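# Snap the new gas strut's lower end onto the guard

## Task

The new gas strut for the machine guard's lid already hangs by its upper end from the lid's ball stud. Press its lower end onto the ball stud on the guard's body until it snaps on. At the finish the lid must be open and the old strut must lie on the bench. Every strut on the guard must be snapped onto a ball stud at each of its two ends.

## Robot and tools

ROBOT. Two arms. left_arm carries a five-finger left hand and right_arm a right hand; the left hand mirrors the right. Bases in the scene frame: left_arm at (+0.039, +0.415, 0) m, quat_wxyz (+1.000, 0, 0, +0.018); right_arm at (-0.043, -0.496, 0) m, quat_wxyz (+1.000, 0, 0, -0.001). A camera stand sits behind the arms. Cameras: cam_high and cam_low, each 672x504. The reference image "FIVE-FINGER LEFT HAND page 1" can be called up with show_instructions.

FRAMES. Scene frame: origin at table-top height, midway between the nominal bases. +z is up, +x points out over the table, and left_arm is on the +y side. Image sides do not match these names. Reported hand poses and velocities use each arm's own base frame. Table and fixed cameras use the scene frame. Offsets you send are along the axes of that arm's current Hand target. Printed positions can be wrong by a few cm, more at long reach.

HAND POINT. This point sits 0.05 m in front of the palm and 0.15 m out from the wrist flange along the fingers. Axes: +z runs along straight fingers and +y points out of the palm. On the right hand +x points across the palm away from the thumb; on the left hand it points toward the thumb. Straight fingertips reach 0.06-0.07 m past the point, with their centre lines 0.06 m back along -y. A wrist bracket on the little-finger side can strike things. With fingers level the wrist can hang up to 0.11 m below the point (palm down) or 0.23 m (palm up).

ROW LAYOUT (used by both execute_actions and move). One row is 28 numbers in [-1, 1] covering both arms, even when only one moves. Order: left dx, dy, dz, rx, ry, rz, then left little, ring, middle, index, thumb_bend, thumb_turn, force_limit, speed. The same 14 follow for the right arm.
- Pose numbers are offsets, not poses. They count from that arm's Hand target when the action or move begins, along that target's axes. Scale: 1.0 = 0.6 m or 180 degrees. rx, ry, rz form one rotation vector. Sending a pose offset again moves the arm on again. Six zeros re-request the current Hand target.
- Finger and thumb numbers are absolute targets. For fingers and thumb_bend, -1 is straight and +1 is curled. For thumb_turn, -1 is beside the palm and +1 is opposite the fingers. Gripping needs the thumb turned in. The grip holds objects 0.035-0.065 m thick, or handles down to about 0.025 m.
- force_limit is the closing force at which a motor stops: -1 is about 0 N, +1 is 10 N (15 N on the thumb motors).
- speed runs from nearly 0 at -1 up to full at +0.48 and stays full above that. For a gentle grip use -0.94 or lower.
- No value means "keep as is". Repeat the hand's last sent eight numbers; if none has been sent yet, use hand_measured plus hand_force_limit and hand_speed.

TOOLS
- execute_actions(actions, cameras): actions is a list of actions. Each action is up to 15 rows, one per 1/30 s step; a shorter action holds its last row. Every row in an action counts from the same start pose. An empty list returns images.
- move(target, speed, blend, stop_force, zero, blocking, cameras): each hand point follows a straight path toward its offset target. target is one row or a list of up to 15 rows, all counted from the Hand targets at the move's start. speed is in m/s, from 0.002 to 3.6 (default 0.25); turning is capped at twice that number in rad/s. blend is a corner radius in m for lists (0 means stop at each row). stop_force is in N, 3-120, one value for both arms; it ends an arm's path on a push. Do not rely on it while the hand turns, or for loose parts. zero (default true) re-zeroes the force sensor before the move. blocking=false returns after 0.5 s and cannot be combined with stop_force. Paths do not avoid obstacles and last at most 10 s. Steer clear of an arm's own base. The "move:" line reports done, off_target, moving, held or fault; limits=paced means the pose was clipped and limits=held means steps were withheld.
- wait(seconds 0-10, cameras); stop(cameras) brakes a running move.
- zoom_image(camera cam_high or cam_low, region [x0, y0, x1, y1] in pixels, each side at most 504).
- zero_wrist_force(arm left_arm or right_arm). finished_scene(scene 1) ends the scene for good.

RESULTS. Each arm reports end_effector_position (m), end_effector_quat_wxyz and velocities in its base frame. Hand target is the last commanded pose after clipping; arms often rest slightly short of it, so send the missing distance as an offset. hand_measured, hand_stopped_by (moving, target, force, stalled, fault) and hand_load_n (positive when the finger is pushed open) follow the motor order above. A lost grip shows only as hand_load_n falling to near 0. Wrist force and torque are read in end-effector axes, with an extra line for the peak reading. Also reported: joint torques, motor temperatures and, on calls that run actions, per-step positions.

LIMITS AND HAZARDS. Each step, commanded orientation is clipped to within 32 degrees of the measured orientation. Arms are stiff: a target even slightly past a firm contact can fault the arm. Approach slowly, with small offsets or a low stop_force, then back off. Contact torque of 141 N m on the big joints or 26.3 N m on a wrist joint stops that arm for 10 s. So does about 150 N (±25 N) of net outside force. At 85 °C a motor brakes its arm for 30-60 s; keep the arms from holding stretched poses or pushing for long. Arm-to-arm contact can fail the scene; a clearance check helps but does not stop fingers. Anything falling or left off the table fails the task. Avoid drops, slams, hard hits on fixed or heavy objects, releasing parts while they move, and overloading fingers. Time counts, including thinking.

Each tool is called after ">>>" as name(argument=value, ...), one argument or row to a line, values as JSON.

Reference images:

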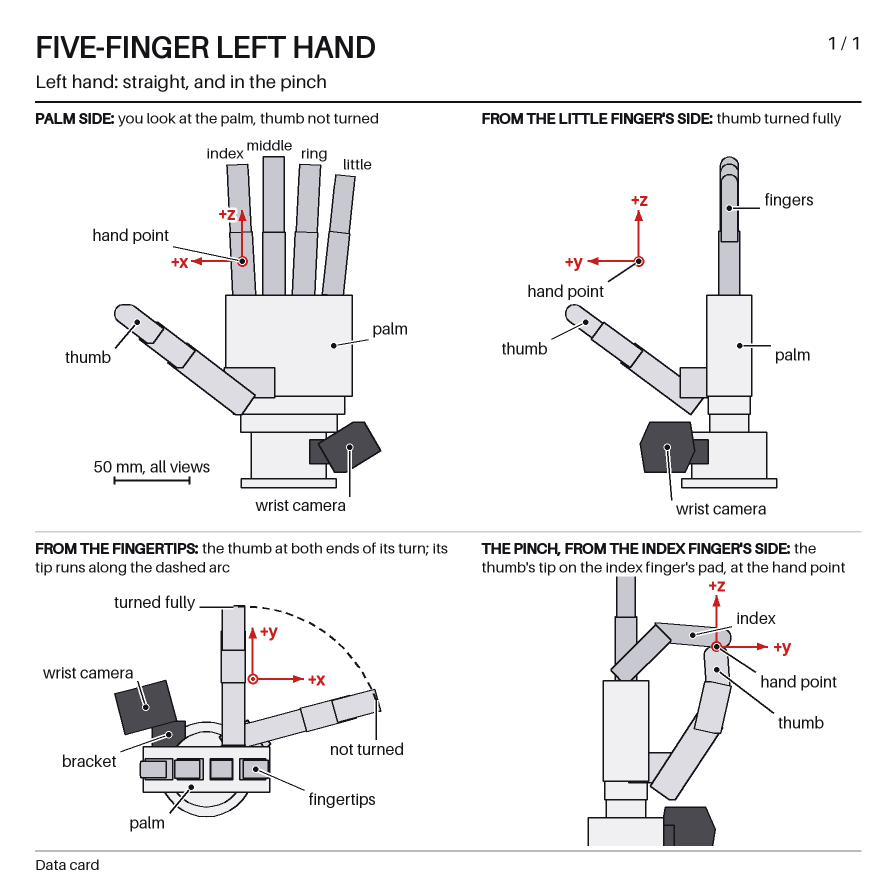

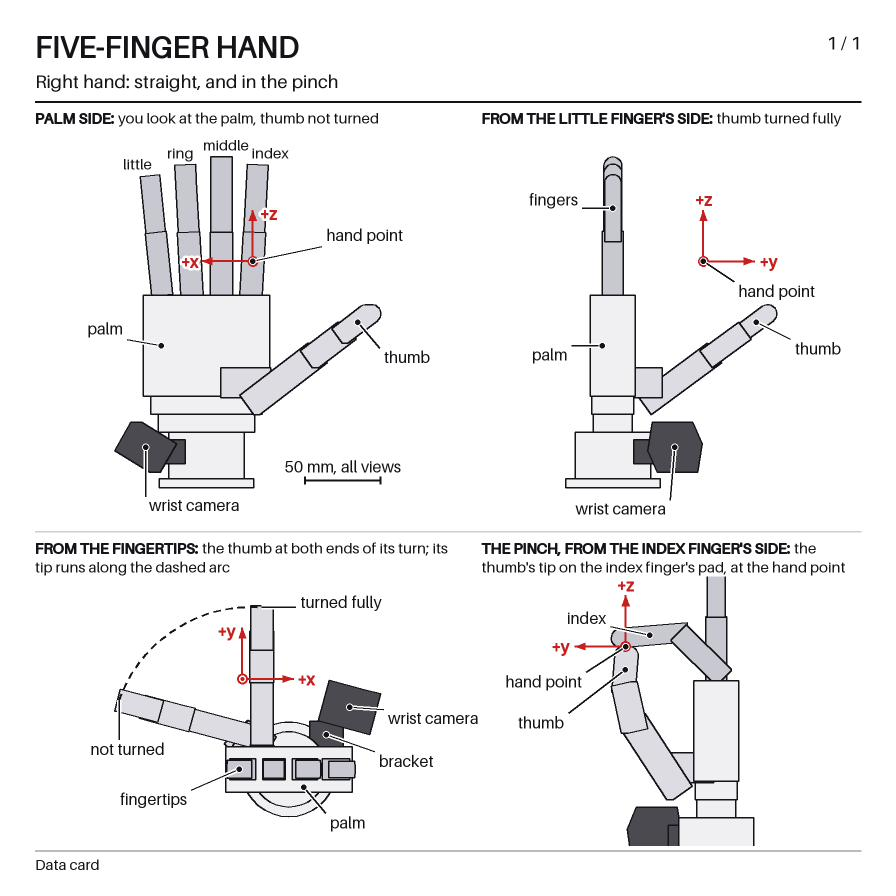

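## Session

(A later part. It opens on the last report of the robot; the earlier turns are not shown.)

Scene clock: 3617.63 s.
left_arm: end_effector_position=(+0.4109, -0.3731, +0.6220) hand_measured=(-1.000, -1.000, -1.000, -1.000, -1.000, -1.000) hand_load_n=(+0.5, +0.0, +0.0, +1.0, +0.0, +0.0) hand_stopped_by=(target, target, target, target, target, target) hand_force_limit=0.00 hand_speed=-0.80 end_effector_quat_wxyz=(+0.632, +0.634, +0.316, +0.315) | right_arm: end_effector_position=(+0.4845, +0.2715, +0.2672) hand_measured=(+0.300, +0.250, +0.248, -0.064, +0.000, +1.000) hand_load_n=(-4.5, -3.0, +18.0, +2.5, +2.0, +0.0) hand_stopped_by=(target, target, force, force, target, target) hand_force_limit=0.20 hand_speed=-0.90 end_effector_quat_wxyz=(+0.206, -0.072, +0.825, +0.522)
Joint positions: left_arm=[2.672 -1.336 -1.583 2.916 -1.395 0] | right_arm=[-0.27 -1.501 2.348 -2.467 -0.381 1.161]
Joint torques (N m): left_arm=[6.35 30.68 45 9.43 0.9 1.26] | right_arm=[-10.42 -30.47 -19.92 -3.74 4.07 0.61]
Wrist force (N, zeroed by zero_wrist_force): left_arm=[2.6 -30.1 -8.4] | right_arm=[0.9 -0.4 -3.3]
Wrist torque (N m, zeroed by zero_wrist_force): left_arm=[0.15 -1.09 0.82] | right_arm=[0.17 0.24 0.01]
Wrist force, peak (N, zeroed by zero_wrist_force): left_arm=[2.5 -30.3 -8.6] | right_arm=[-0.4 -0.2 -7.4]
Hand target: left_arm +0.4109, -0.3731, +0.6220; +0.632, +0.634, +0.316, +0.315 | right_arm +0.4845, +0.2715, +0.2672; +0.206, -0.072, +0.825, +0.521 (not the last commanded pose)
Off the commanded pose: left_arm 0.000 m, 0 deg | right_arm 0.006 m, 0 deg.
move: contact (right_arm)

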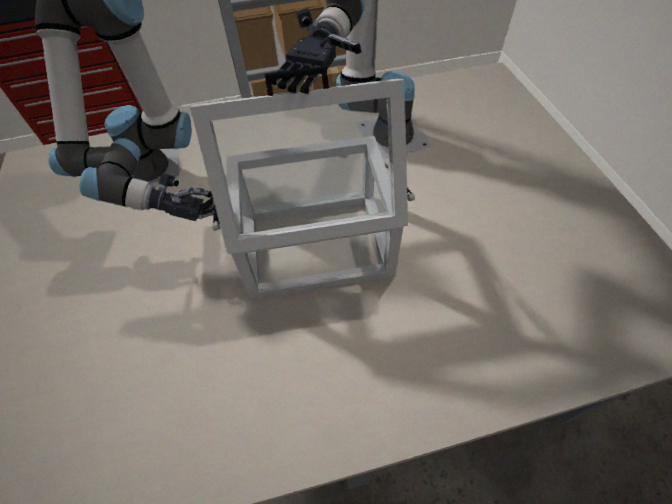

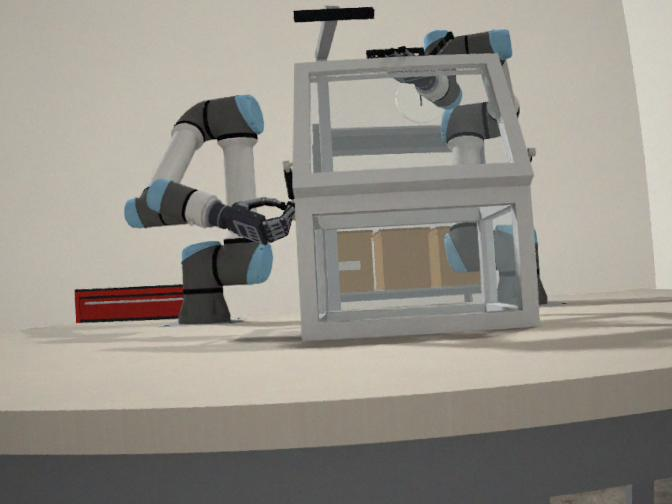

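>>> move(
  target=[0,0,0,0,0,0,-1,-1,-1,-1,-1,-1,0,-0.8, 0.001,0.0057,0.0121,0,0,0,0.3,0.25,0.5,0.62,0,1,0.2,-0.9],
  speed=0.008,
  stop_force=20,
  cameras=["cam_low","cam_high"],
)

>>> zoom_image(
  camera="cam_low",
  region=[284, 206, 300, 226],
)

>>> zoom_image(
  camera="cam_low",
  region=[272, 188, 304, 230],
)

Scene clock: 3631.87 s.
left_arm: end_effector_position=(+0.4109, -0.3731, +0.6220) hand_measured=(-1.000, -1.000, -1.000, -1.000, -1.000, -1.000) hand_load_n=(+0.5, +0.0, +0.0, +0.5, +0.0, +0.0) hand_stopped_by=(target, target, target, target, target, target) hand_force_limit=0.00 hand_speed=-0.80 end_effector_quat_wxyz=(+0.632, +0.634, +0.316, +0.315) | right_arm: end_effector_position=(+0.4847, +0.2781, +0.2671) hand_measured=(+0.302, +0.250, +0.248, -0.064, +0.000, +1.000) hand_load_n=(-32.5, +0.0, +18.5, +13.5, +1.5, -0.5) hand_stopped_by=(target, target, force, force, target, target) hand_force_limit=0.20 hand_speed=-0.90 end_effector_quat_wxyz=(+0.206, -0.072, +0.825, +0.521)
Joint positions: left_arm=[2.672 -1.336 -1.583 2.916 -1.395 0] | right_arm=[-0.253 -1.488 2.35 -2.523 -0.382 1.205]
Joint torques (N m): left_arm=[5.47 30.21 45.37 9.42 1.07 1.37] | right_arm=[-1.43 -31.6 -16.31 -3.69 6.32 0.22]
Wrist force (N, zeroed by zero_wrist_force): left_arm=[3.2 -29.2 -7.5] | right_arm=[-8.9 -17.0 -12.7]
Wrist torque (N m, zeroed by zero_wrist_force): left_arm=[0.09 -1.07 0.83] | right_arm=[-0.13 1.29 -0.66]
Wrist force, peak (N, zeroed by zero_wrist_force): left_arm=[2.6 -30.3 -8.6] | right_arm=[-8.7 -23.3 -17.7]
Hand target: left_arm +0.4109, -0.3731, +0.6220; +0.632, +0.634, +0.316, +0.315 | right_arm +0.4847, +0.2781, +0.2672; +0.206, -0.072, +0.825, +0.521 (not the last commanded pose)
Off the commanded pose: left_arm 0.000 m, 0 deg | right_arm 0.001 m, 0 deg.
move: contact (right_arm)

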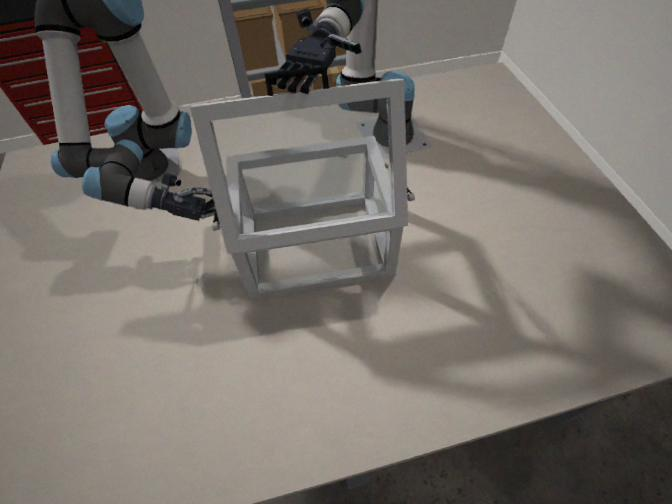

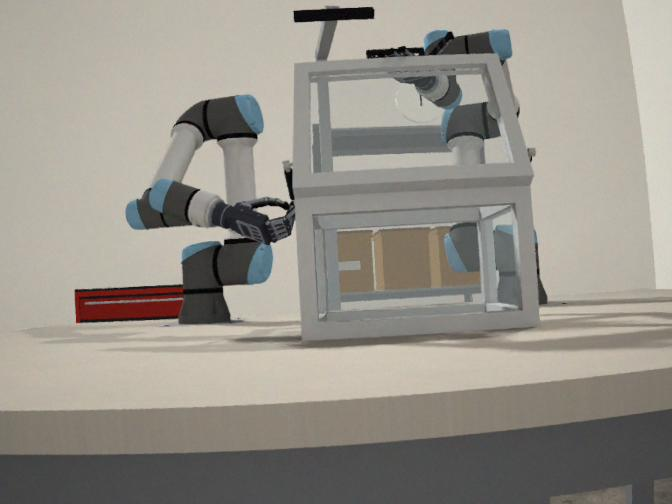

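Scaled by 25.200.

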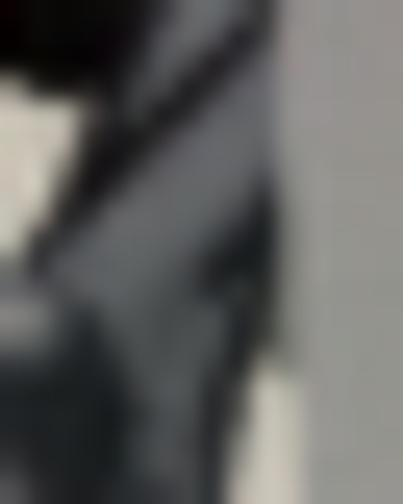

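Scaled by 12.000.

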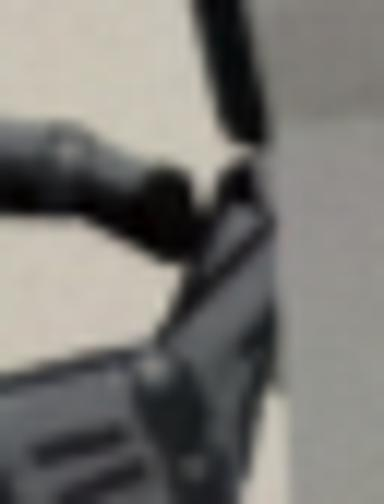

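>>> move(
  target=[0,0,0,0,0,0,-1,-1,-1,-1,-1,-1,0,-0.8, -0.0002,-0.0018,-0.0038,0,0,0,0.3,0.25,0.5,0.62,0,1,0.2,-0.9],
  speed=0.01,
  cameras=["cam_low"],
)

>>> zoom_image(
  camera="cam_low",
  region=[272, 188, 304, 230],
)

Scene clock: 3641.40 s.
left_arm: end_effector_position=(+0.4109, -0.3731, +0.6220) hand_measured=(-1.000, -1.000, -1.000, -1.000, -1.000, -1.000) hand_load_n=(+0.5, +0.0, +0.0, +0.5, +0.0, +0.0) hand_stopped_by=(target, target, target, target, target, target) hand_force_limit=0.00 hand_speed=-0.80 end_effector_quat_wxyz=(+0.632, +0.634, +0.316, +0.315) | right_arm: end_effector_position=(+0.4846, +0.2755, +0.2672) hand_measured=(+0.302, +0.250, +0.248, -0.066, +0.000, +1.000) hand_load_n=(-15.0, +0.0, +18.0, +21.5, +2.0, -0.5) hand_stopped_by=(target, target, force, force, target, target) hand_force_limit=0.20 hand_speed=-0.90 end_effector_quat_wxyz=(+0.206, -0.072, +0.825, +0.521)
Joint positions: left_arm=[2.672 -1.336 -1.583 2.916 -1.395 0] | right_arm=[-0.259 -1.493 2.35 -2.501 -0.382 1.188]
Joint torques (N m): left_arm=[6.02 30.75 44.95 9.29 1.14 1.34] | right_arm=[-6.01 -26.24 -21.3 -3.78 4.49 0.17]
Wrist force (N, zeroed by zero_wrist_force): left_arm=[2.8 -29.1 -7.3] | right_arm=[-4.5 -3.0 6.6]
Wrist torque (N m, zeroed by zero_wrist_force): left_arm=[0.09 -1.04 0.81] | right_arm=[0.16 0.60 -0.10]
Wrist force, peak (N, zeroed by zero_wrist_force): left_arm=[2.9 -29.6 -7.4] | right_arm=[-8.9 -17.4 -12.8]
Hand target: left_arm +0.4109, -0.3731, +0.6220; +0.632, +0.634, +0.316, +0.315 | right_arm +0.4846, +0.2755, +0.2672; +0.206, -0.072, +0.825, +0.521
Off the commanded pose: left_arm 0.000 m, 0 deg | right_arm 0.000 m, 0 deg.
move: done
Images, in order (width x height): cam_low 672x504.

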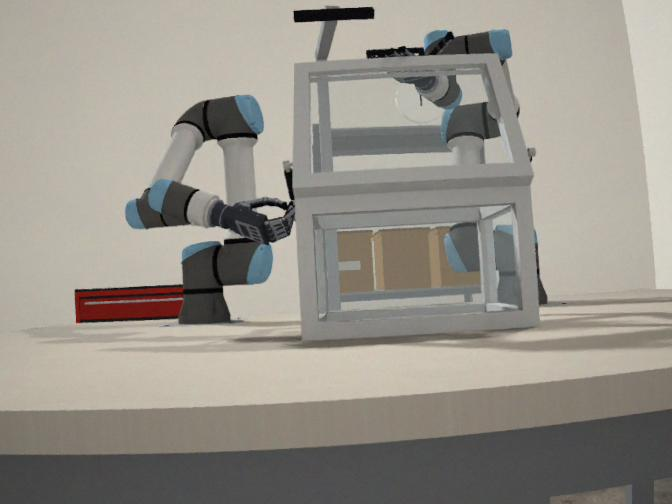

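Scaled by 12.000.

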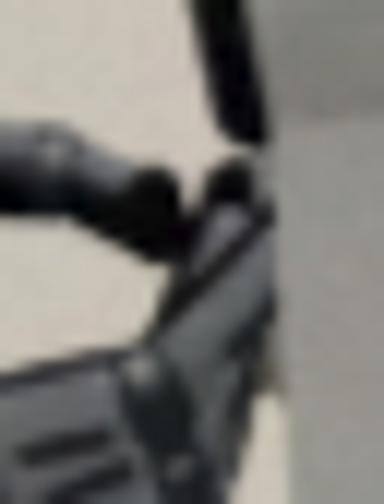

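>>> execute_actions(
  actions=[
    [[0,0,0,0,0,0,-1,-1,-1,-1,-1,-1,0,-0.8, 0,0,0,0,0,0,0.3,0.25,0.5,-0.2,0,1,0.2,-0.9]],
    [[0,0,0,0,0,0,-1,-1,-1,-1,-1,-1,0,-0.8, 0,0,0,0,0,0,0.3,0.25,0.5,-0.2,0,1,0.2,-0.9]],
    [[0,0,0,0,0,0,-1,-1,-1,-1,-1,-1,0,-0.8, 0,0,0,0,0,0,0.3,0.25,0.5,-0.2,0,1,0.2,-0.9]],
  ],
  cameras=["cam_low","cam_high"],
)

>>> zoom_image(
  camera="cam_low",
  region=[272, 188, 304, 230],
)

Scene clock: 3652.70 s.
left_arm: end_effector_position=(+0.4109, -0.3731, +0.6220) hand_measured=(-1.000, -1.000, -1.000, -1.000, -1.000, -1.000) hand_load_n=(+1.0, +0.0, +0.0, +0.5, +0.0, +0.0) hand_stopped_by=(target, target, target, target, target, target) hand_force_limit=0.00 hand_speed=-0.80 end_effector_quat_wxyz=(+0.632, +0.634, +0.316, +0.315) | right_arm: end_effector_position=(+0.4846, +0.2755, +0.2672) hand_measured=(+0.300, +0.250, +0.248, -0.200, +0.000, +1.000) hand_load_n=(-2.5, +0.0, +18.0, -1.5, +1.5, -0.5) hand_stopped_by=(target, target, force, target, target, target) hand_force_limit=0.20 hand_speed=-0.90 end_effector_quat_wxyz=(+0.206, -0.072, +0.825, +0.521)
Joint positions: left_arm=[2.672 -1.336 -1.583 2.916 -1.395 0] | right_arm=[-0.259 -1.493 2.35 -2.501 -0.382 1.188]
Joint torques (N m): left_arm=[5.85 31.52 46.07 9.28 1.1 1.4] | right_arm=[9.56 -9.87 -18.25 -1.34 -0.27 1]
Wrist force (N, zeroed by zero_wrist_force): left_arm=[2.8 -29.4 -7.4] | right_arm=[0.2 0.7 -3.0]
Wrist torque (N m, zeroed by zero_wrist_force): left_arm=[0.11 -1.07 0.81] | right_arm=[0.17 0.07 -0.01]
Wrist force, peak (N, zeroed by zero_wrist_force): left_arm=[2.8 -29.7 -7.4] | right_arm=[-4.2 -3.7 6.8]
Hand target: left_arm +0.4109, -0.3731, +0.6220; +0.632, +0.634, +0.316, +0.315 | right_arm +0.4846, +0.2755, +0.2672; +0.206, -0.072, +0.825, +0.521
Off the commanded pose: left_arm 0.000 m, 0 deg | right_arm 0.000 m, 0 deg.
Step readings (end_effector_position of left_arm | right_arm):
0: (+0.4109, -0.3731, +0.6220) | (+0.4846, +0.2755, +0.2672)
1: (+0.4109, -0.3731, +0.6220) | (+0.4846, +0.2755, +0.2672)
2: (+0.4109, -0.3731, +0.6220) | (+0.4846, +0.2755, +0.2672)
4: (+0.4109, -0.3731, +0.6220) | (+0.4846, +0.2755, +0.2672)
8: (+0.4109, -0.3731, +0.6220) | (+0.4846, +0.2755, +0.2672)
15: (+0.4109, -0.3731, +0.6220) | (+0.4846, +0.2755, +0.2672)
16: (+0.4109, -0.3731, +0.6220) | (+0.4846, +0.2755, +0.2672)
17: (+0.4109, -0.3731, +0.6220) | (+0.4846, +0.2755, +0.2672)
19: (+0.4109, -0.3731, +0.6220) | (+0.4846, +0.2755, +0.2672)
23: (+0.4109, -0.3731, +0.6220) | (+0.4846, +0.2755, +0.2672)
30: (+0.4109, -0.3731, +0.6220) | (+0.4846, +0.2755, +0.2672)
31: (+0.4109, -0.3731, +0.6220) | (+0.4846, +0.2755, +0.2672)
32: (+0.4109, -0.3731, +0.6220) | (+0.4846, +0.2755, +0.2672)
34: (+0.4109, -0.3731, +0.6220) | (+0.4846, +0.2755, +0.2672)
38: (+0.4109, -0.3731, +0.6220) | (+0.4846, +0.2755, +0.2672)
45: (+0.4109, -0.3731, +0.6220) | (+0.4846, +0.2755, +0.2672)

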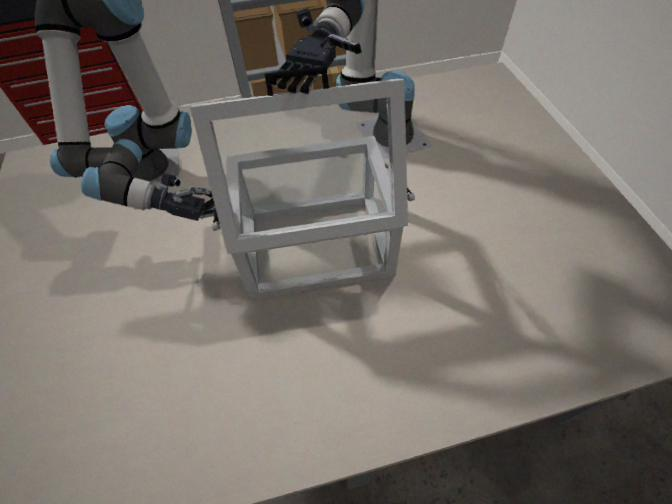

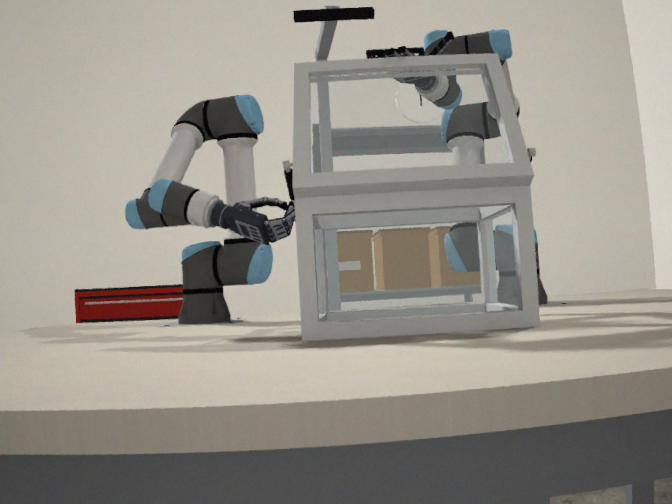

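Scaled by 12.000.

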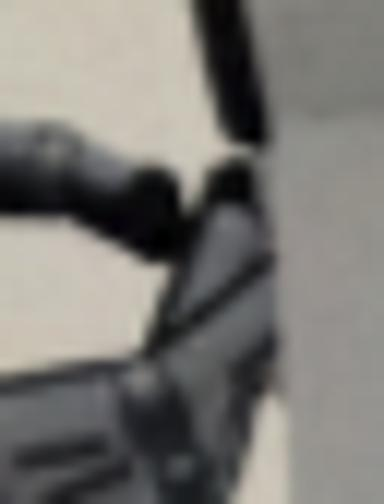

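>>> move(
  target=[0,0,0,0,0,0,-1,-1,-1,-1,-1,-1,0,-0.8, 0,-0.014,-0.002,0,0,0,0.3,0.25,0.5,-0.2,0,1,0.2,-0.9],
  speed=0.02,
  cameras=["cam_low","cam_high"],
)

>>> zoom_image(
  camera="cam_low",
  region=[272, 188, 304, 230],
)

Scene clock: 3658.10 s.
left_arm: end_effector_position=(+0.4109, -0.3731, +0.6220) hand_measured=(-1.000, -1.000, -1.000, -1.000, -1.000, -1.000) hand_load_n=(+1.0, +0.0, +0.0, +1.0, +0.0, +0.0) hand_stopped_by=(target, target, target, target, target, target) hand_force_limit=0.00 hand_speed=-0.80 end_effector_quat_wxyz=(+0.632, +0.634, +0.316, +0.315) | right_arm: end_effector_position=(+0.4871, +0.2706, +0.2605) hand_measured=(+0.300, +0.250, +0.248, -0.200, +0.000, +1.000) hand_load_n=(+0.0, +0.0, +18.0, +0.0, +2.0, -0.5) hand_stopped_by=(target, target, force, target, target, target) hand_force_limit=0.20 hand_speed=-0.90 end_effector_quat_wxyz=(+0.206, -0.072, +0.825, +0.521)
Joint positions: left_arm=[2.672 -1.336 -1.583 2.916 -1.395 0] | right_arm=[-0.27 -1.478 2.349 -2.489 -0.381 1.16]
Joint torques (N m): left_arm=[6.24 30.36 46.08 9.33 1.34 1.45] | right_arm=[1.55 -27.01 -22.65 -1.6 3.27 1.23]
Wrist force (N, zeroed by zero_wrist_force): left_arm=[2.8 -29.5 -7.2] | right_arm=[0.6 1.8 0.1]
Wrist torque (N m, zeroed by zero_wrist_force): left_arm=[0.08 -1.06 0.82] | right_arm=[0.17 -0.03 0.05]
Wrist force, peak (N, zeroed by zero_wrist_force): left_arm=[2.7 -29.7 -7.3] | right_arm=[0.1 1.3 -3.4]
Hand target: left_arm +0.4109, -0.3731, +0.6220; +0.632, +0.634, +0.316, +0.315 | right_arm +0.4870, +0.2707, +0.2606; +0.206, -0.072, +0.825, +0.521
Off the commanded pose: left_arm 0.000 m, 0 deg | right_arm 0.000 m, 0 deg.
move: done

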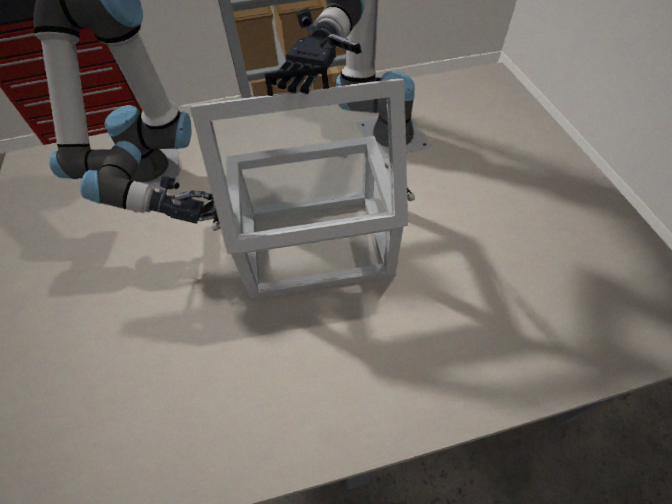

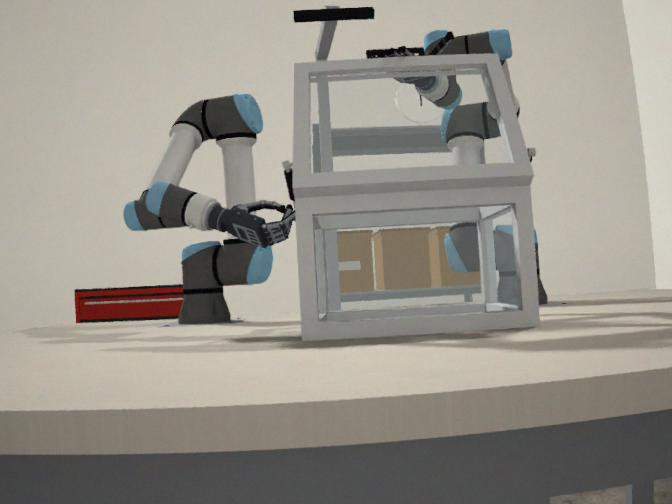

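Scaled by 12.000.

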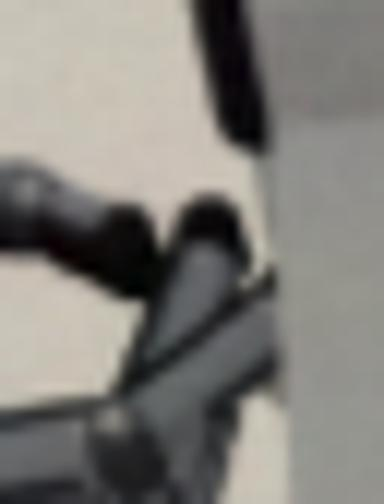

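>>> move(
  target=[
    [0,0,0,0,0,0,-1,-1,-1,-1,-1,-1,0,-0.8, 0,-0.045,-0.005,0,0,0,0.3,0.25,0.5,-0.2,0,1,0.2,-0.9],
    [0,0,0,0,0,0,-1,-1,-1,-1,-1,-1,0,-0.8, 0,-0.07,-0.06,0,0,0,0.3,0.25,0.5,-0.2,0,1,0.2,-0.9],
  ],
  speed=0.04,
  stop_force=8,
  cameras=["cam_low","cam_high"],
)

>>> zoom_image(
  camera="cam_low",
  region=[272, 188, 304, 230],
)

>>> zoom_image(
  camera="cam_high",
  region=[195, 165, 245, 235],
)

Scene clock: 3672.33 s.
left_arm: end_effector_position=(+0.4109, -0.3731, +0.6220) hand_measured=(-1.000, -1.000, -1.000, -1.000, -1.000, -1.000) hand_load_n=(+0.5, +0.0, +0.0, +0.5, +0.0, +0.0) hand_stopped_by=(target, target, target, target, target, target) hand_force_limit=0.00 hand_speed=-0.80 end_effector_quat_wxyz=(+0.632, +0.634, +0.316, +0.315) | right_arm: end_effector_position=(+0.4915, +0.2200, +0.2391) hand_measured=(+0.300, +0.250, +0.248, -0.200, +0.000, +1.000) hand_load_n=(+0.0, +0.0, +18.0, +0.0, +2.0, +0.0) hand_stopped_by=(target, target, force, target, target, target) hand_force_limit=0.20 hand_speed=-0.90 end_effector_quat_wxyz=(+0.206, -0.072, +0.825, +0.521)
Joint positions: left_arm=[2.672 -1.336 -1.583 2.916 -1.395 0] | right_arm=[-0.388 -1.48 2.322 -2.171 -0.393 0.847]
Joint torques (N m): left_arm=[5.84 30.56 46.52 9.33 1.2 1.6] | right_arm=[11.1 -9.42 -6.1 -0.91 3.27 0.08]
Wrist force (N, zeroed by zero_wrist_force): left_arm=[2.7 -29.2 -7.2] | right_arm=[0.4 2.1 0.0]
Wrist torque (N m, zeroed by zero_wrist_force): left_arm=[0.08 -1.05 0.81] | right_arm=[0.20 -0.01 -0.02]
Wrist force, peak (N, zeroed by zero_wrist_force): left_arm=[2.9 -29.7 -7.3] | right_arm=[0.7 2.5 0.3]
Hand target: left_arm +0.4109, -0.3731, +0.6220; +0.632, +0.634, +0.316, +0.315 | right_arm +0.4915, +0.2200, +0.2391; +0.206, -0.072, +0.825, +0.521
Off the commanded pose: left_arm 0.000 m, 0 deg | right_arm 0.000 m, 0 deg.
move: done

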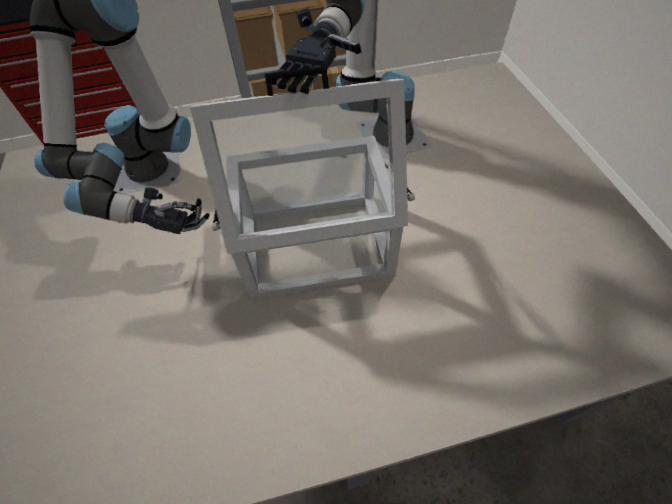

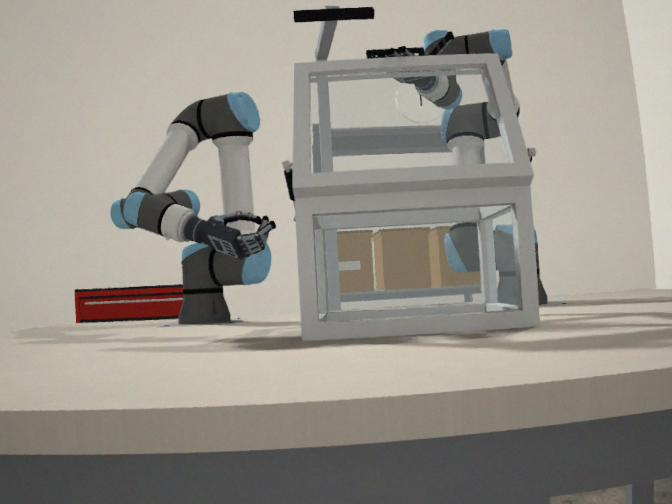

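Scaled by 12.000.

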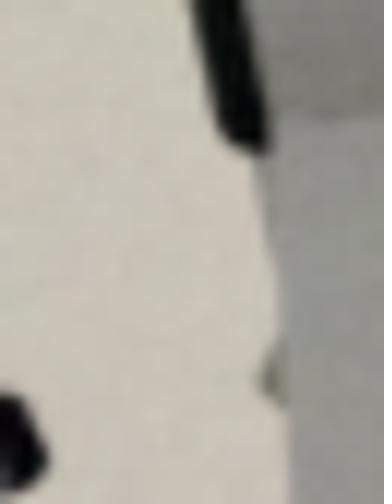

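Scaled by 7.200.

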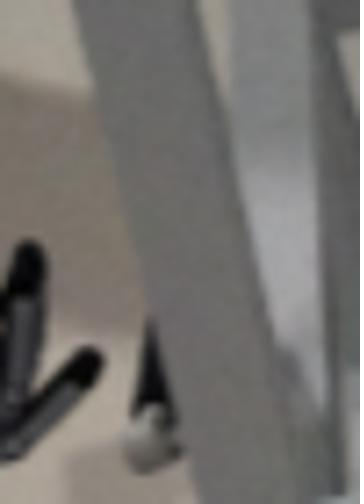

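>>> zoom_image(
  camera="cam_low",
  region=[286, 208, 302, 228],
)

>>> zoom_image(
  camera="cam_high",
  region=[210, 205, 230, 235],
)

>>> zoom_image(
  camera="cam_low",
  region=[280, 155, 304, 225],
)

Scaled by 25.200.

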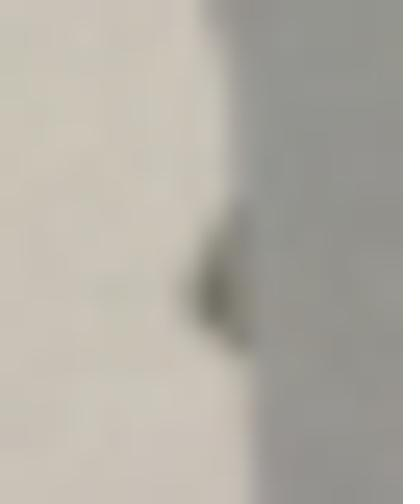

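Scaled by 16.800.

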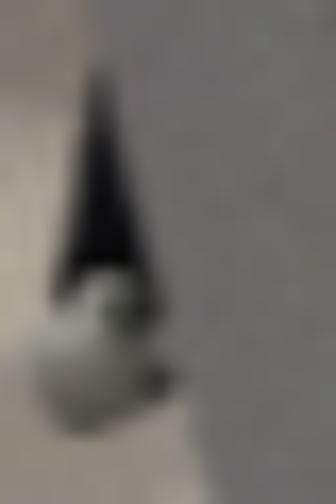

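Scaled by 7.200.

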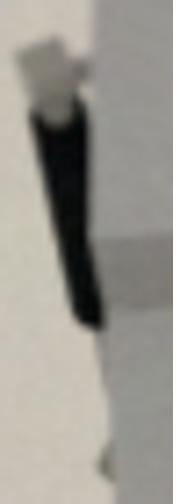

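>>> move(
  target=[
    [0,0,0,0,0,0,-1,-1,-1,-1,-1,-1,0,-0.8, 0,0,0,0,0,0,0.3,0.25,0.5,0.25,0,1,0.2,-0.5],
    [0,0,0,0,0,0,-1,-1,-1,-1,-1,-1,0,-0.8, -0.0003,0.0173,0.0827,0,0,0,0.3,0.25,0.5,0.25,0,1,0.2,-0.5],
  ],
  speed=0.05,
  cameras=["cam_low","cam_high"],
)

>>> zoom_image(
  camera="cam_low",
  region=[262, 188, 304, 240],
)

>>> zoom_image(
  camera="cam_high",
  region=[195, 175, 235, 235],
)

Scene clock: 3720.83 s.
left_arm: end_effector_position=(+0.4109, -0.3731, +0.6220) hand_measured=(-1.000, -1.000, -1.000, -1.000, -1.000, -1.000) hand_load_n=(+0.5, +0.0, +0.0, +1.0, +0.0, +0.0) hand_stopped_by=(target, target, target, target, target, target) hand_force_limit=0.00 hand_speed=-0.80 end_effector_quat_wxyz=(+0.632, +0.634, +0.316, +0.315) | right_arm: end_effector_position=(+0.5013, +0.2688, +0.2293) hand_measured=(+0.300, +0.250, +0.248, +0.244, +0.000, +1.000) hand_load_n=(+0.0, +0.0, +17.0, +7.5, +2.5, -0.5) hand_stopped_by=(target, target, force, force, target, target) hand_force_limit=0.20 hand_speed=-0.50 end_effector_quat_wxyz=(+0.206, -0.072, +0.825, +0.522)
Joint positions: left_arm=[2.672 -1.336 -1.583 2.916 -1.395 0] | right_arm=[-0.265 -1.364 2.34 -2.607 -0.381 1.173]
Joint torques (N m): left_arm=[6.28 30.34 46.99 9.14 1.27 1.69] | right_arm=[-13.27 -32.77 -5.94 -1.6 0.03 -0.66]
Wrist force (N, zeroed by zero_wrist_force): left_arm=[2.8 -29.2 -7.5] | right_arm=[0.4 1.9 -0.2]
Wrist torque (N m, zeroed by zero_wrist_force): left_arm=[0.10 -1.07 0.82] | right_arm=[0.16 0.00 0.03]
Wrist force, peak (N, zeroed by zero_wrist_force): left_arm=[2.7 -29.8 -7.2] | right_arm=[0.4 2.3 -0.2]
Hand target: left_arm +0.4109, -0.3731, +0.6220; +0.632, +0.634, +0.316, +0.315 | right_arm +0.5013, +0.2687, +0.2294; +0.206, -0.072, +0.825, +0.521
Off the commanded pose: left_arm 0.000 m, 0 deg | right_arm 0.000 m, 0 deg.
move: done

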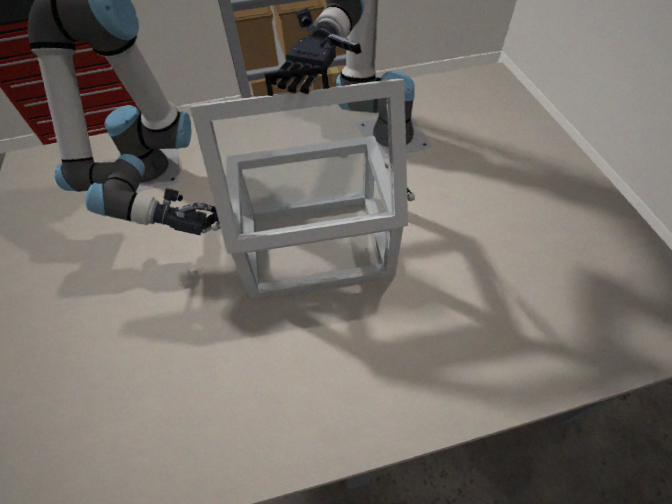

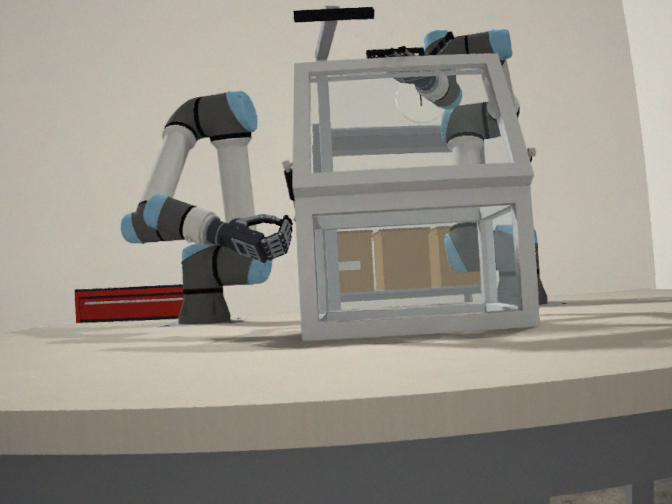

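Scaled by 9.692.

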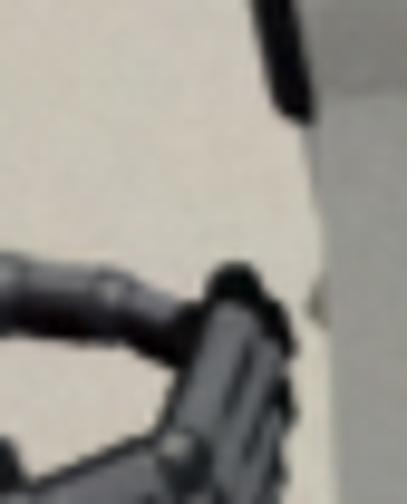

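Scaled by 8.400.

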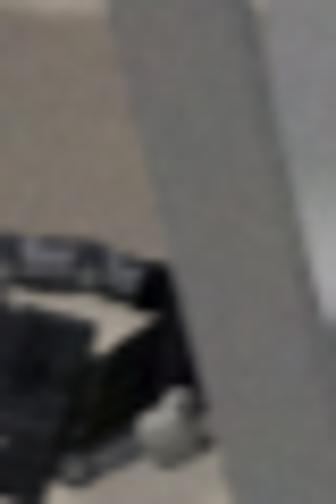

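>>> move(
  target=[
    [0,0,0,0,0,0,-1,-1,-1,-1,-1,-1,0,-0.8, 0,0,0.012,0,0,0,0.3,0.25,0.5,0.25,0,1,0.2,-0.5],
    [0,0,0,0,0,0,-1,-1,-1,-1,-1,-1,0,-0.8, 0,0.05,0.012,0,0,0,0.3,0.25,0.5,0.25,0,1,0.2,-0.5],
  ],
  speed=0.02,
  stop_force=6,
  cameras=["cam_low","cam_high"],
)

>>> zoom_image(
  camera="cam_low",
  region=[262, 188, 304, 240],
)

Scene clock: 3734.40 s.
left_arm: end_effector_position=(+0.4109, -0.3731, +0.6220) hand_measured=(-1.000, -1.000, -1.000, -1.000, -1.000, -1.000) hand_load_n=(+1.0, +0.0, +0.0, +0.5, +0.0, +0.0) hand_stopped_by=(target, target, target, target, target, target) hand_force_limit=0.00 hand_speed=-0.80 end_effector_quat_wxyz=(+0.632, +0.634, +0.316, +0.315) | right_arm: end_effector_position=(+0.4933, +0.2885, +0.2516) hand_measured=(+0.300, +0.250, +0.248, +0.244, +0.000, +1.000) hand_load_n=(+0.0, +0.0, +17.0, +7.5, +2.5, -0.5) hand_stopped_by=(target, target, force, force, target, target) hand_force_limit=0.20 hand_speed=-0.50 end_effector_quat_wxyz=(+0.206, -0.072, +0.825, +0.521)
Joint positions: left_arm=[2.672 -1.336 -1.583 2.916 -1.395 0] | right_arm=[-0.222 -1.406 2.345 -2.675 -0.386 1.287]
Joint torques (N m): left_arm=[6.18 31.23 47.5 9.13 1.21 1.74] | right_arm=[-11.54 -11.22 -11.4 -2.89 1.02 -0.71]
Wrist force (N, zeroed by zero_wrist_force): left_arm=[2.5 -29.8 -8.4] | right_arm=[0.2 1.3 -0.3]
Wrist torque (N m, zeroed by zero_wrist_force): left_arm=[0.20 -1.10 0.80] | right_arm=[0.16 0.03 -0.05]
Wrist force, peak (N, zeroed by zero_wrist_force): left_arm=[2.4 -30.2 -8.4] | right_arm=[0.4 -3.9 0.9]
Hand target: left_arm +0.4109, -0.3731, +0.6220; +0.632, +0.634, +0.316, +0.315 | right_arm +0.4933, +0.2885, +0.2516; +0.206, -0.072, +0.825, +0.521
Off the commanded pose: left_arm 0.000 m, 0 deg | right_arm 0.000 m, 0 deg.
move: done

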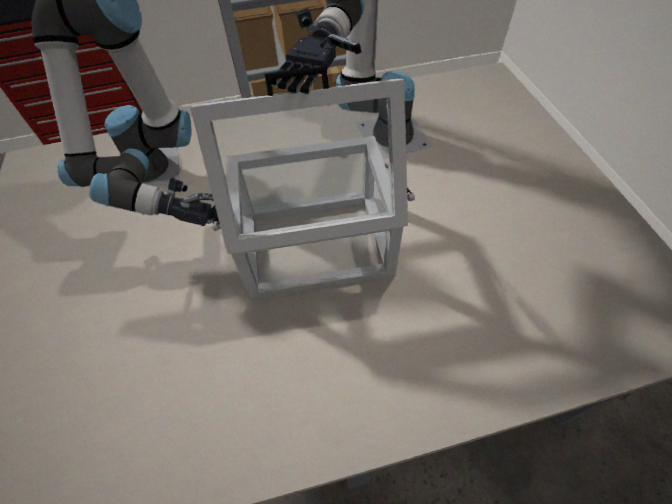

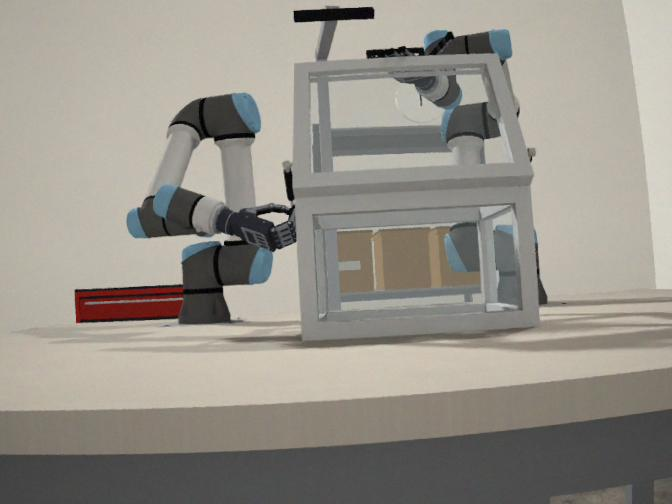

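Scaled by 9.692.

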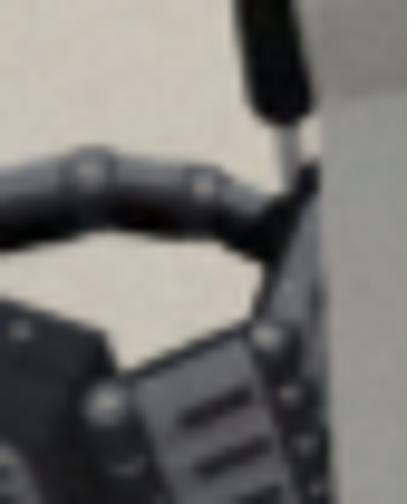

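>>> zoom_image(
  camera="cam_low",
  region=[280, 195, 300, 220],
)

>>> zoom_image(
  camera="cam_high",
  region=[200, 185, 230, 235],
)

Scaled by 20.160.

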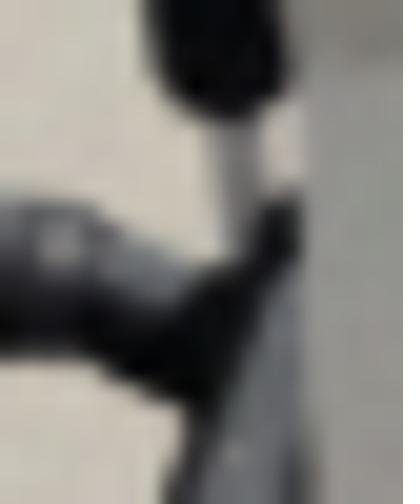

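Scaled by 10.080.

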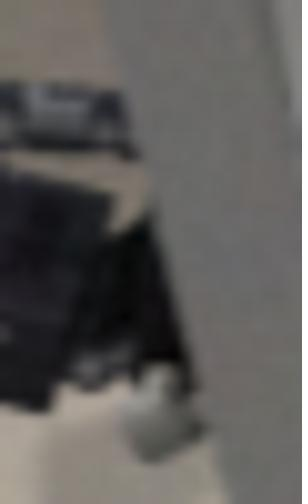

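>>> execute_actions(
  actions=[
    [[0,0,0,0,0,0,-1,-1,-1,-1,-1,-1,0,-0.8, 0,0,0,0,0,0,0.3,0.25,0.5,-0.2,0,1,0.2,-0.8]],
    [[0,0,0,0,0,0,-1,-1,-1,-1,-1,-1,0,-0.8, 0,0,0,0,0,0,0.3,0.25,0.5,-0.2,0,1,0.2,-0.8]],
    [[0,0,0,0,0,0,-1,-1,-1,-1,-1,-1,0,-0.8, 0,0,0,0,0,0,0.3,0.25,0.5,-0.2,0,1,0.2,-0.8]],
  ],
  cameras=["cam_low"],
)

>>> zoom_image(
  camera="cam_low",
  region=[280, 195, 300, 220],
)

Scene clock: 3770.53 s.
left_arm: end_effector_position=(+0.4109, -0.3731, +0.6220) hand_measured=(-1.000, -1.000, -1.000, -1.000, -1.000, -1.000) hand_load_n=(+1.0, +0.0, +0.0, +1.0, +0.0, +0.0) hand_stopped_by=(target, target, target, target, target, target) hand_force_limit=0.00 hand_speed=-0.80 end_effector_quat_wxyz=(+0.632, +0.634, +0.316, +0.315) | right_arm: end_effector_position=(+0.4933, +0.2885, +0.2516) hand_measured=(+0.300, +0.250, +0.248, +0.084, +0.000, +1.000) hand_load_n=(+0.0, +0.0, +18.0, -15.5, +1.5, -0.5) hand_stopped_by=(target, target, force, stalled, target, target) hand_force_limit=0.20 hand_speed=-0.80 end_effector_quat_wxyz=(+0.206, -0.072, +0.825, +0.521)
Joint positions: left_arm=[2.672 -1.336 -1.583 2.916 -1.395 0] | right_arm=[-0.222 -1.406 2.345 -2.675 -0.386 1.287]
Joint torques (N m): left_arm=[6.1 31.01 48.23 9.1 1.22 1.78] | right_arm=[14.57 -9.53 -15.32 -1.13 -0.31 -0.79]
Wrist force (N, zeroed by zero_wrist_force): left_arm=[2.4 -30.2 -8.3] | right_arm=[1.5 0.1 -11.7]
Wrist torque (N m, zeroed by zero_wrist_force): left_arm=[0.14 -1.08 0.81] | right_arm=[0.16 0.08 -0.06]
Wrist force, peak (N, zeroed by zero_wrist_force): left_arm=[2.5 -30.4 -8.2] | right_arm=[1.7 0.5 -12.2]
Hand target: left_arm +0.4109, -0.3731, +0.6220; +0.632, +0.634, +0.316, +0.315 | right_arm +0.4933, +0.2885, +0.2516; +0.206, -0.072, +0.825, +0.521
Off the commanded pose: left_arm 0.000 m, 0 deg | right_arm 0.000 m, 0 deg.
Step readings (end_effector_position of left_arm | right_arm):
0: (+0.4109, -0.3731, +0.6220) | (+0.4933, +0.2885, +0.2516)
1: (+0.4109, -0.3731, +0.6220) | (+0.4933, +0.2885, +0.2516)
2: (+0.4109, -0.3731, +0.6220) | (+0.4933, +0.2885, +0.2516)
4: (+0.4109, -0.3731, +0.6220) | (+0.4933, +0.2885, +0.2516)
8: (+0.4109, -0.3731, +0.6220) | (+0.4933, +0.2885, +0.2516)
15: (+0.4109, -0.3731, +0.6220) | (+0.4933, +0.2885, +0.2516)
16: (+0.4109, -0.3731, +0.6220) | (+0.4933, +0.2885, +0.2516)
17: (+0.4109, -0.3731, +0.6220) | (+0.4933, +0.2885, +0.2516)
19: (+0.4109, -0.3731, +0.6220) | (+0.4933, +0.2885, +0.2516)
23: (+0.4109, -0.3731, +0.6220) | (+0.4933, +0.2885, +0.2516)
30: (+0.4109, -0.3731, +0.6220) | (+0.4933, +0.2885, +0.2516)
31: (+0.4109, -0.3731, +0.6220) | (+0.4933, +0.2885, +0.2516)
32: (+0.4109, -0.3731, +0.6220) | (+0.4933, +0.2885, +0.2516)
34: (+0.4109, -0.3731, +0.6220) | (+0.4933, +0.2885, +0.2516)
38: (+0.4109, -0.3731, +0.6220) | (+0.4933, +0.2885, +0.2516)
45: (+0.4109, -0.3731, +0.6220) | (+0.4933, +0.2885, +0.2516)
Images, in order (width x height): cam_low 672x504.

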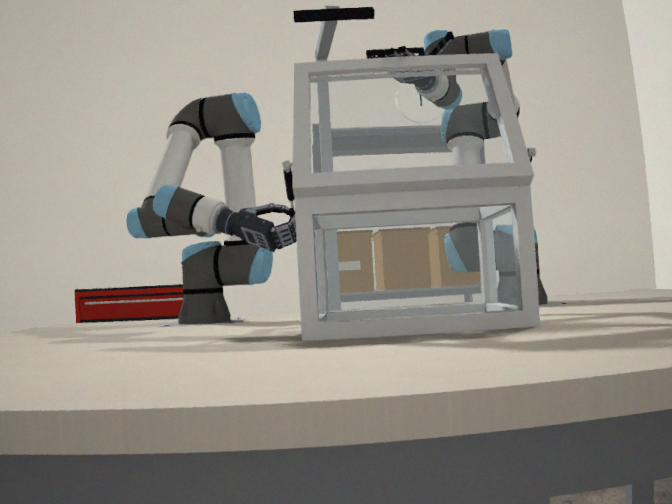

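Scaled by 20.160.

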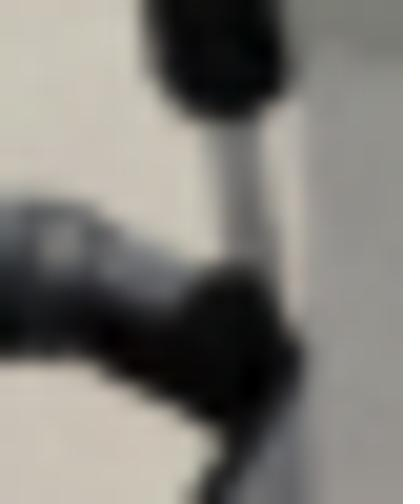

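>>> move(
  target=[
    [0,0,0,0,0,0,-1,-1,-1,-1,-1,-1,0,-0.8, 0,0,-0.014,0,0,0,0.3,0.25,0.5,0.1,0,1,0.2,-0.5],
    [0,0,0,0,0,0,-1,-1,-1,-1,-1,-1,0,-0.8, 0,0,-0.014,0,0,0,0.3,0.25,0.5,-0.2,0,1,0.2,-0.5],
  ],
  speed=0.02,
  cameras=["cam_low"],
)

>>> zoom_image(
  camera="cam_low",
  region=[272, 190, 304, 230],
)

Scene clock: 3786.97 s.
left_arm: end_effector_position=(+0.4109, -0.3731, +0.6220) hand_measured=(-1.000, -1.000, -1.000, -1.000, -1.000, -1.000) hand_load_n=(+1.0, +0.0, +0.0, +0.5, +0.0, +0.0) hand_stopped_by=(target, target, target, target, target, target) hand_force_limit=0.00 hand_speed=-0.80 end_effector_quat_wxyz=(+0.632, +0.634, +0.316, +0.315) | right_arm: end_effector_position=(+0.4910, +0.2810, +0.2548) hand_measured=(+0.300, +0.250, +0.248, -0.076, +0.000, +1.000) hand_load_n=(+0.0, +0.0, +18.5, -16.5, +1.5, +0.0) hand_stopped_by=(target, target, force, stalled, target, target) hand_force_limit=0.20 hand_speed=-0.50 end_effector_quat_wxyz=(+0.206, -0.072, +0.825, +0.521)
Joint positions: left_arm=[2.672 -1.336 -1.583 2.916 -1.395 0] | right_arm=[-0.242 -1.434 2.347 -2.602 -0.383 1.235]
Joint torques (N m): left_arm=[6.33 31.38 48.28 9.08 1.15 1.81] | right_arm=[17.12 -8.55 -21.25 -3.06 -0.52 1.93]
Wrist force (N, zeroed by zero_wrist_force): left_arm=[2.3 -30.0 -8.5] | right_arm=[1.4 -0.8 -13.4]
Wrist torque (N m, zeroed by zero_wrist_force): left_arm=[0.18 -1.08 0.79] | right_arm=[0.18 0.03 0.02]
Wrist force, peak (N, zeroed by zero_wrist_force): left_arm=[2.4 -30.4 -8.3] | right_arm=[1.0 -0.5 -14.1]
Hand target: left_arm +0.4109, -0.3731, +0.6220; +0.632, +0.634, +0.316, +0.315 | right_arm +0.4910, +0.2810, +0.2547; +0.206, -0.072, +0.825, +0.521
Off the commanded pose: left_arm 0.000 m, 0 deg | right_arm 0.000 m, 0 deg.
move: done
Images, in order (width x height): cam_low 672x504.

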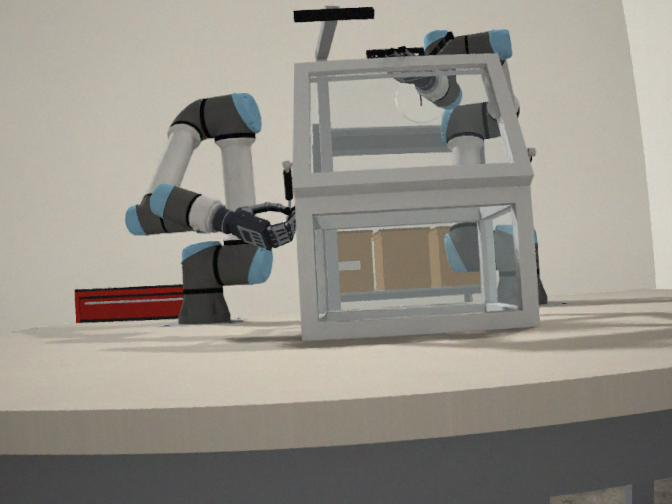

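Scaled by 12.600.

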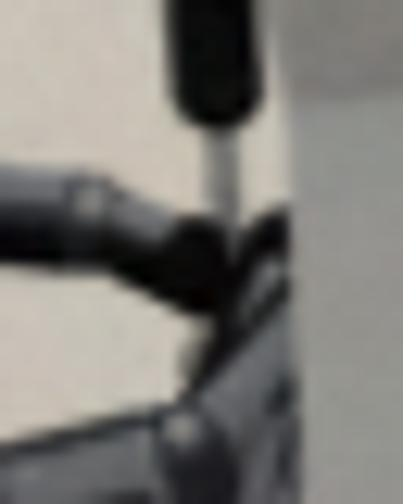

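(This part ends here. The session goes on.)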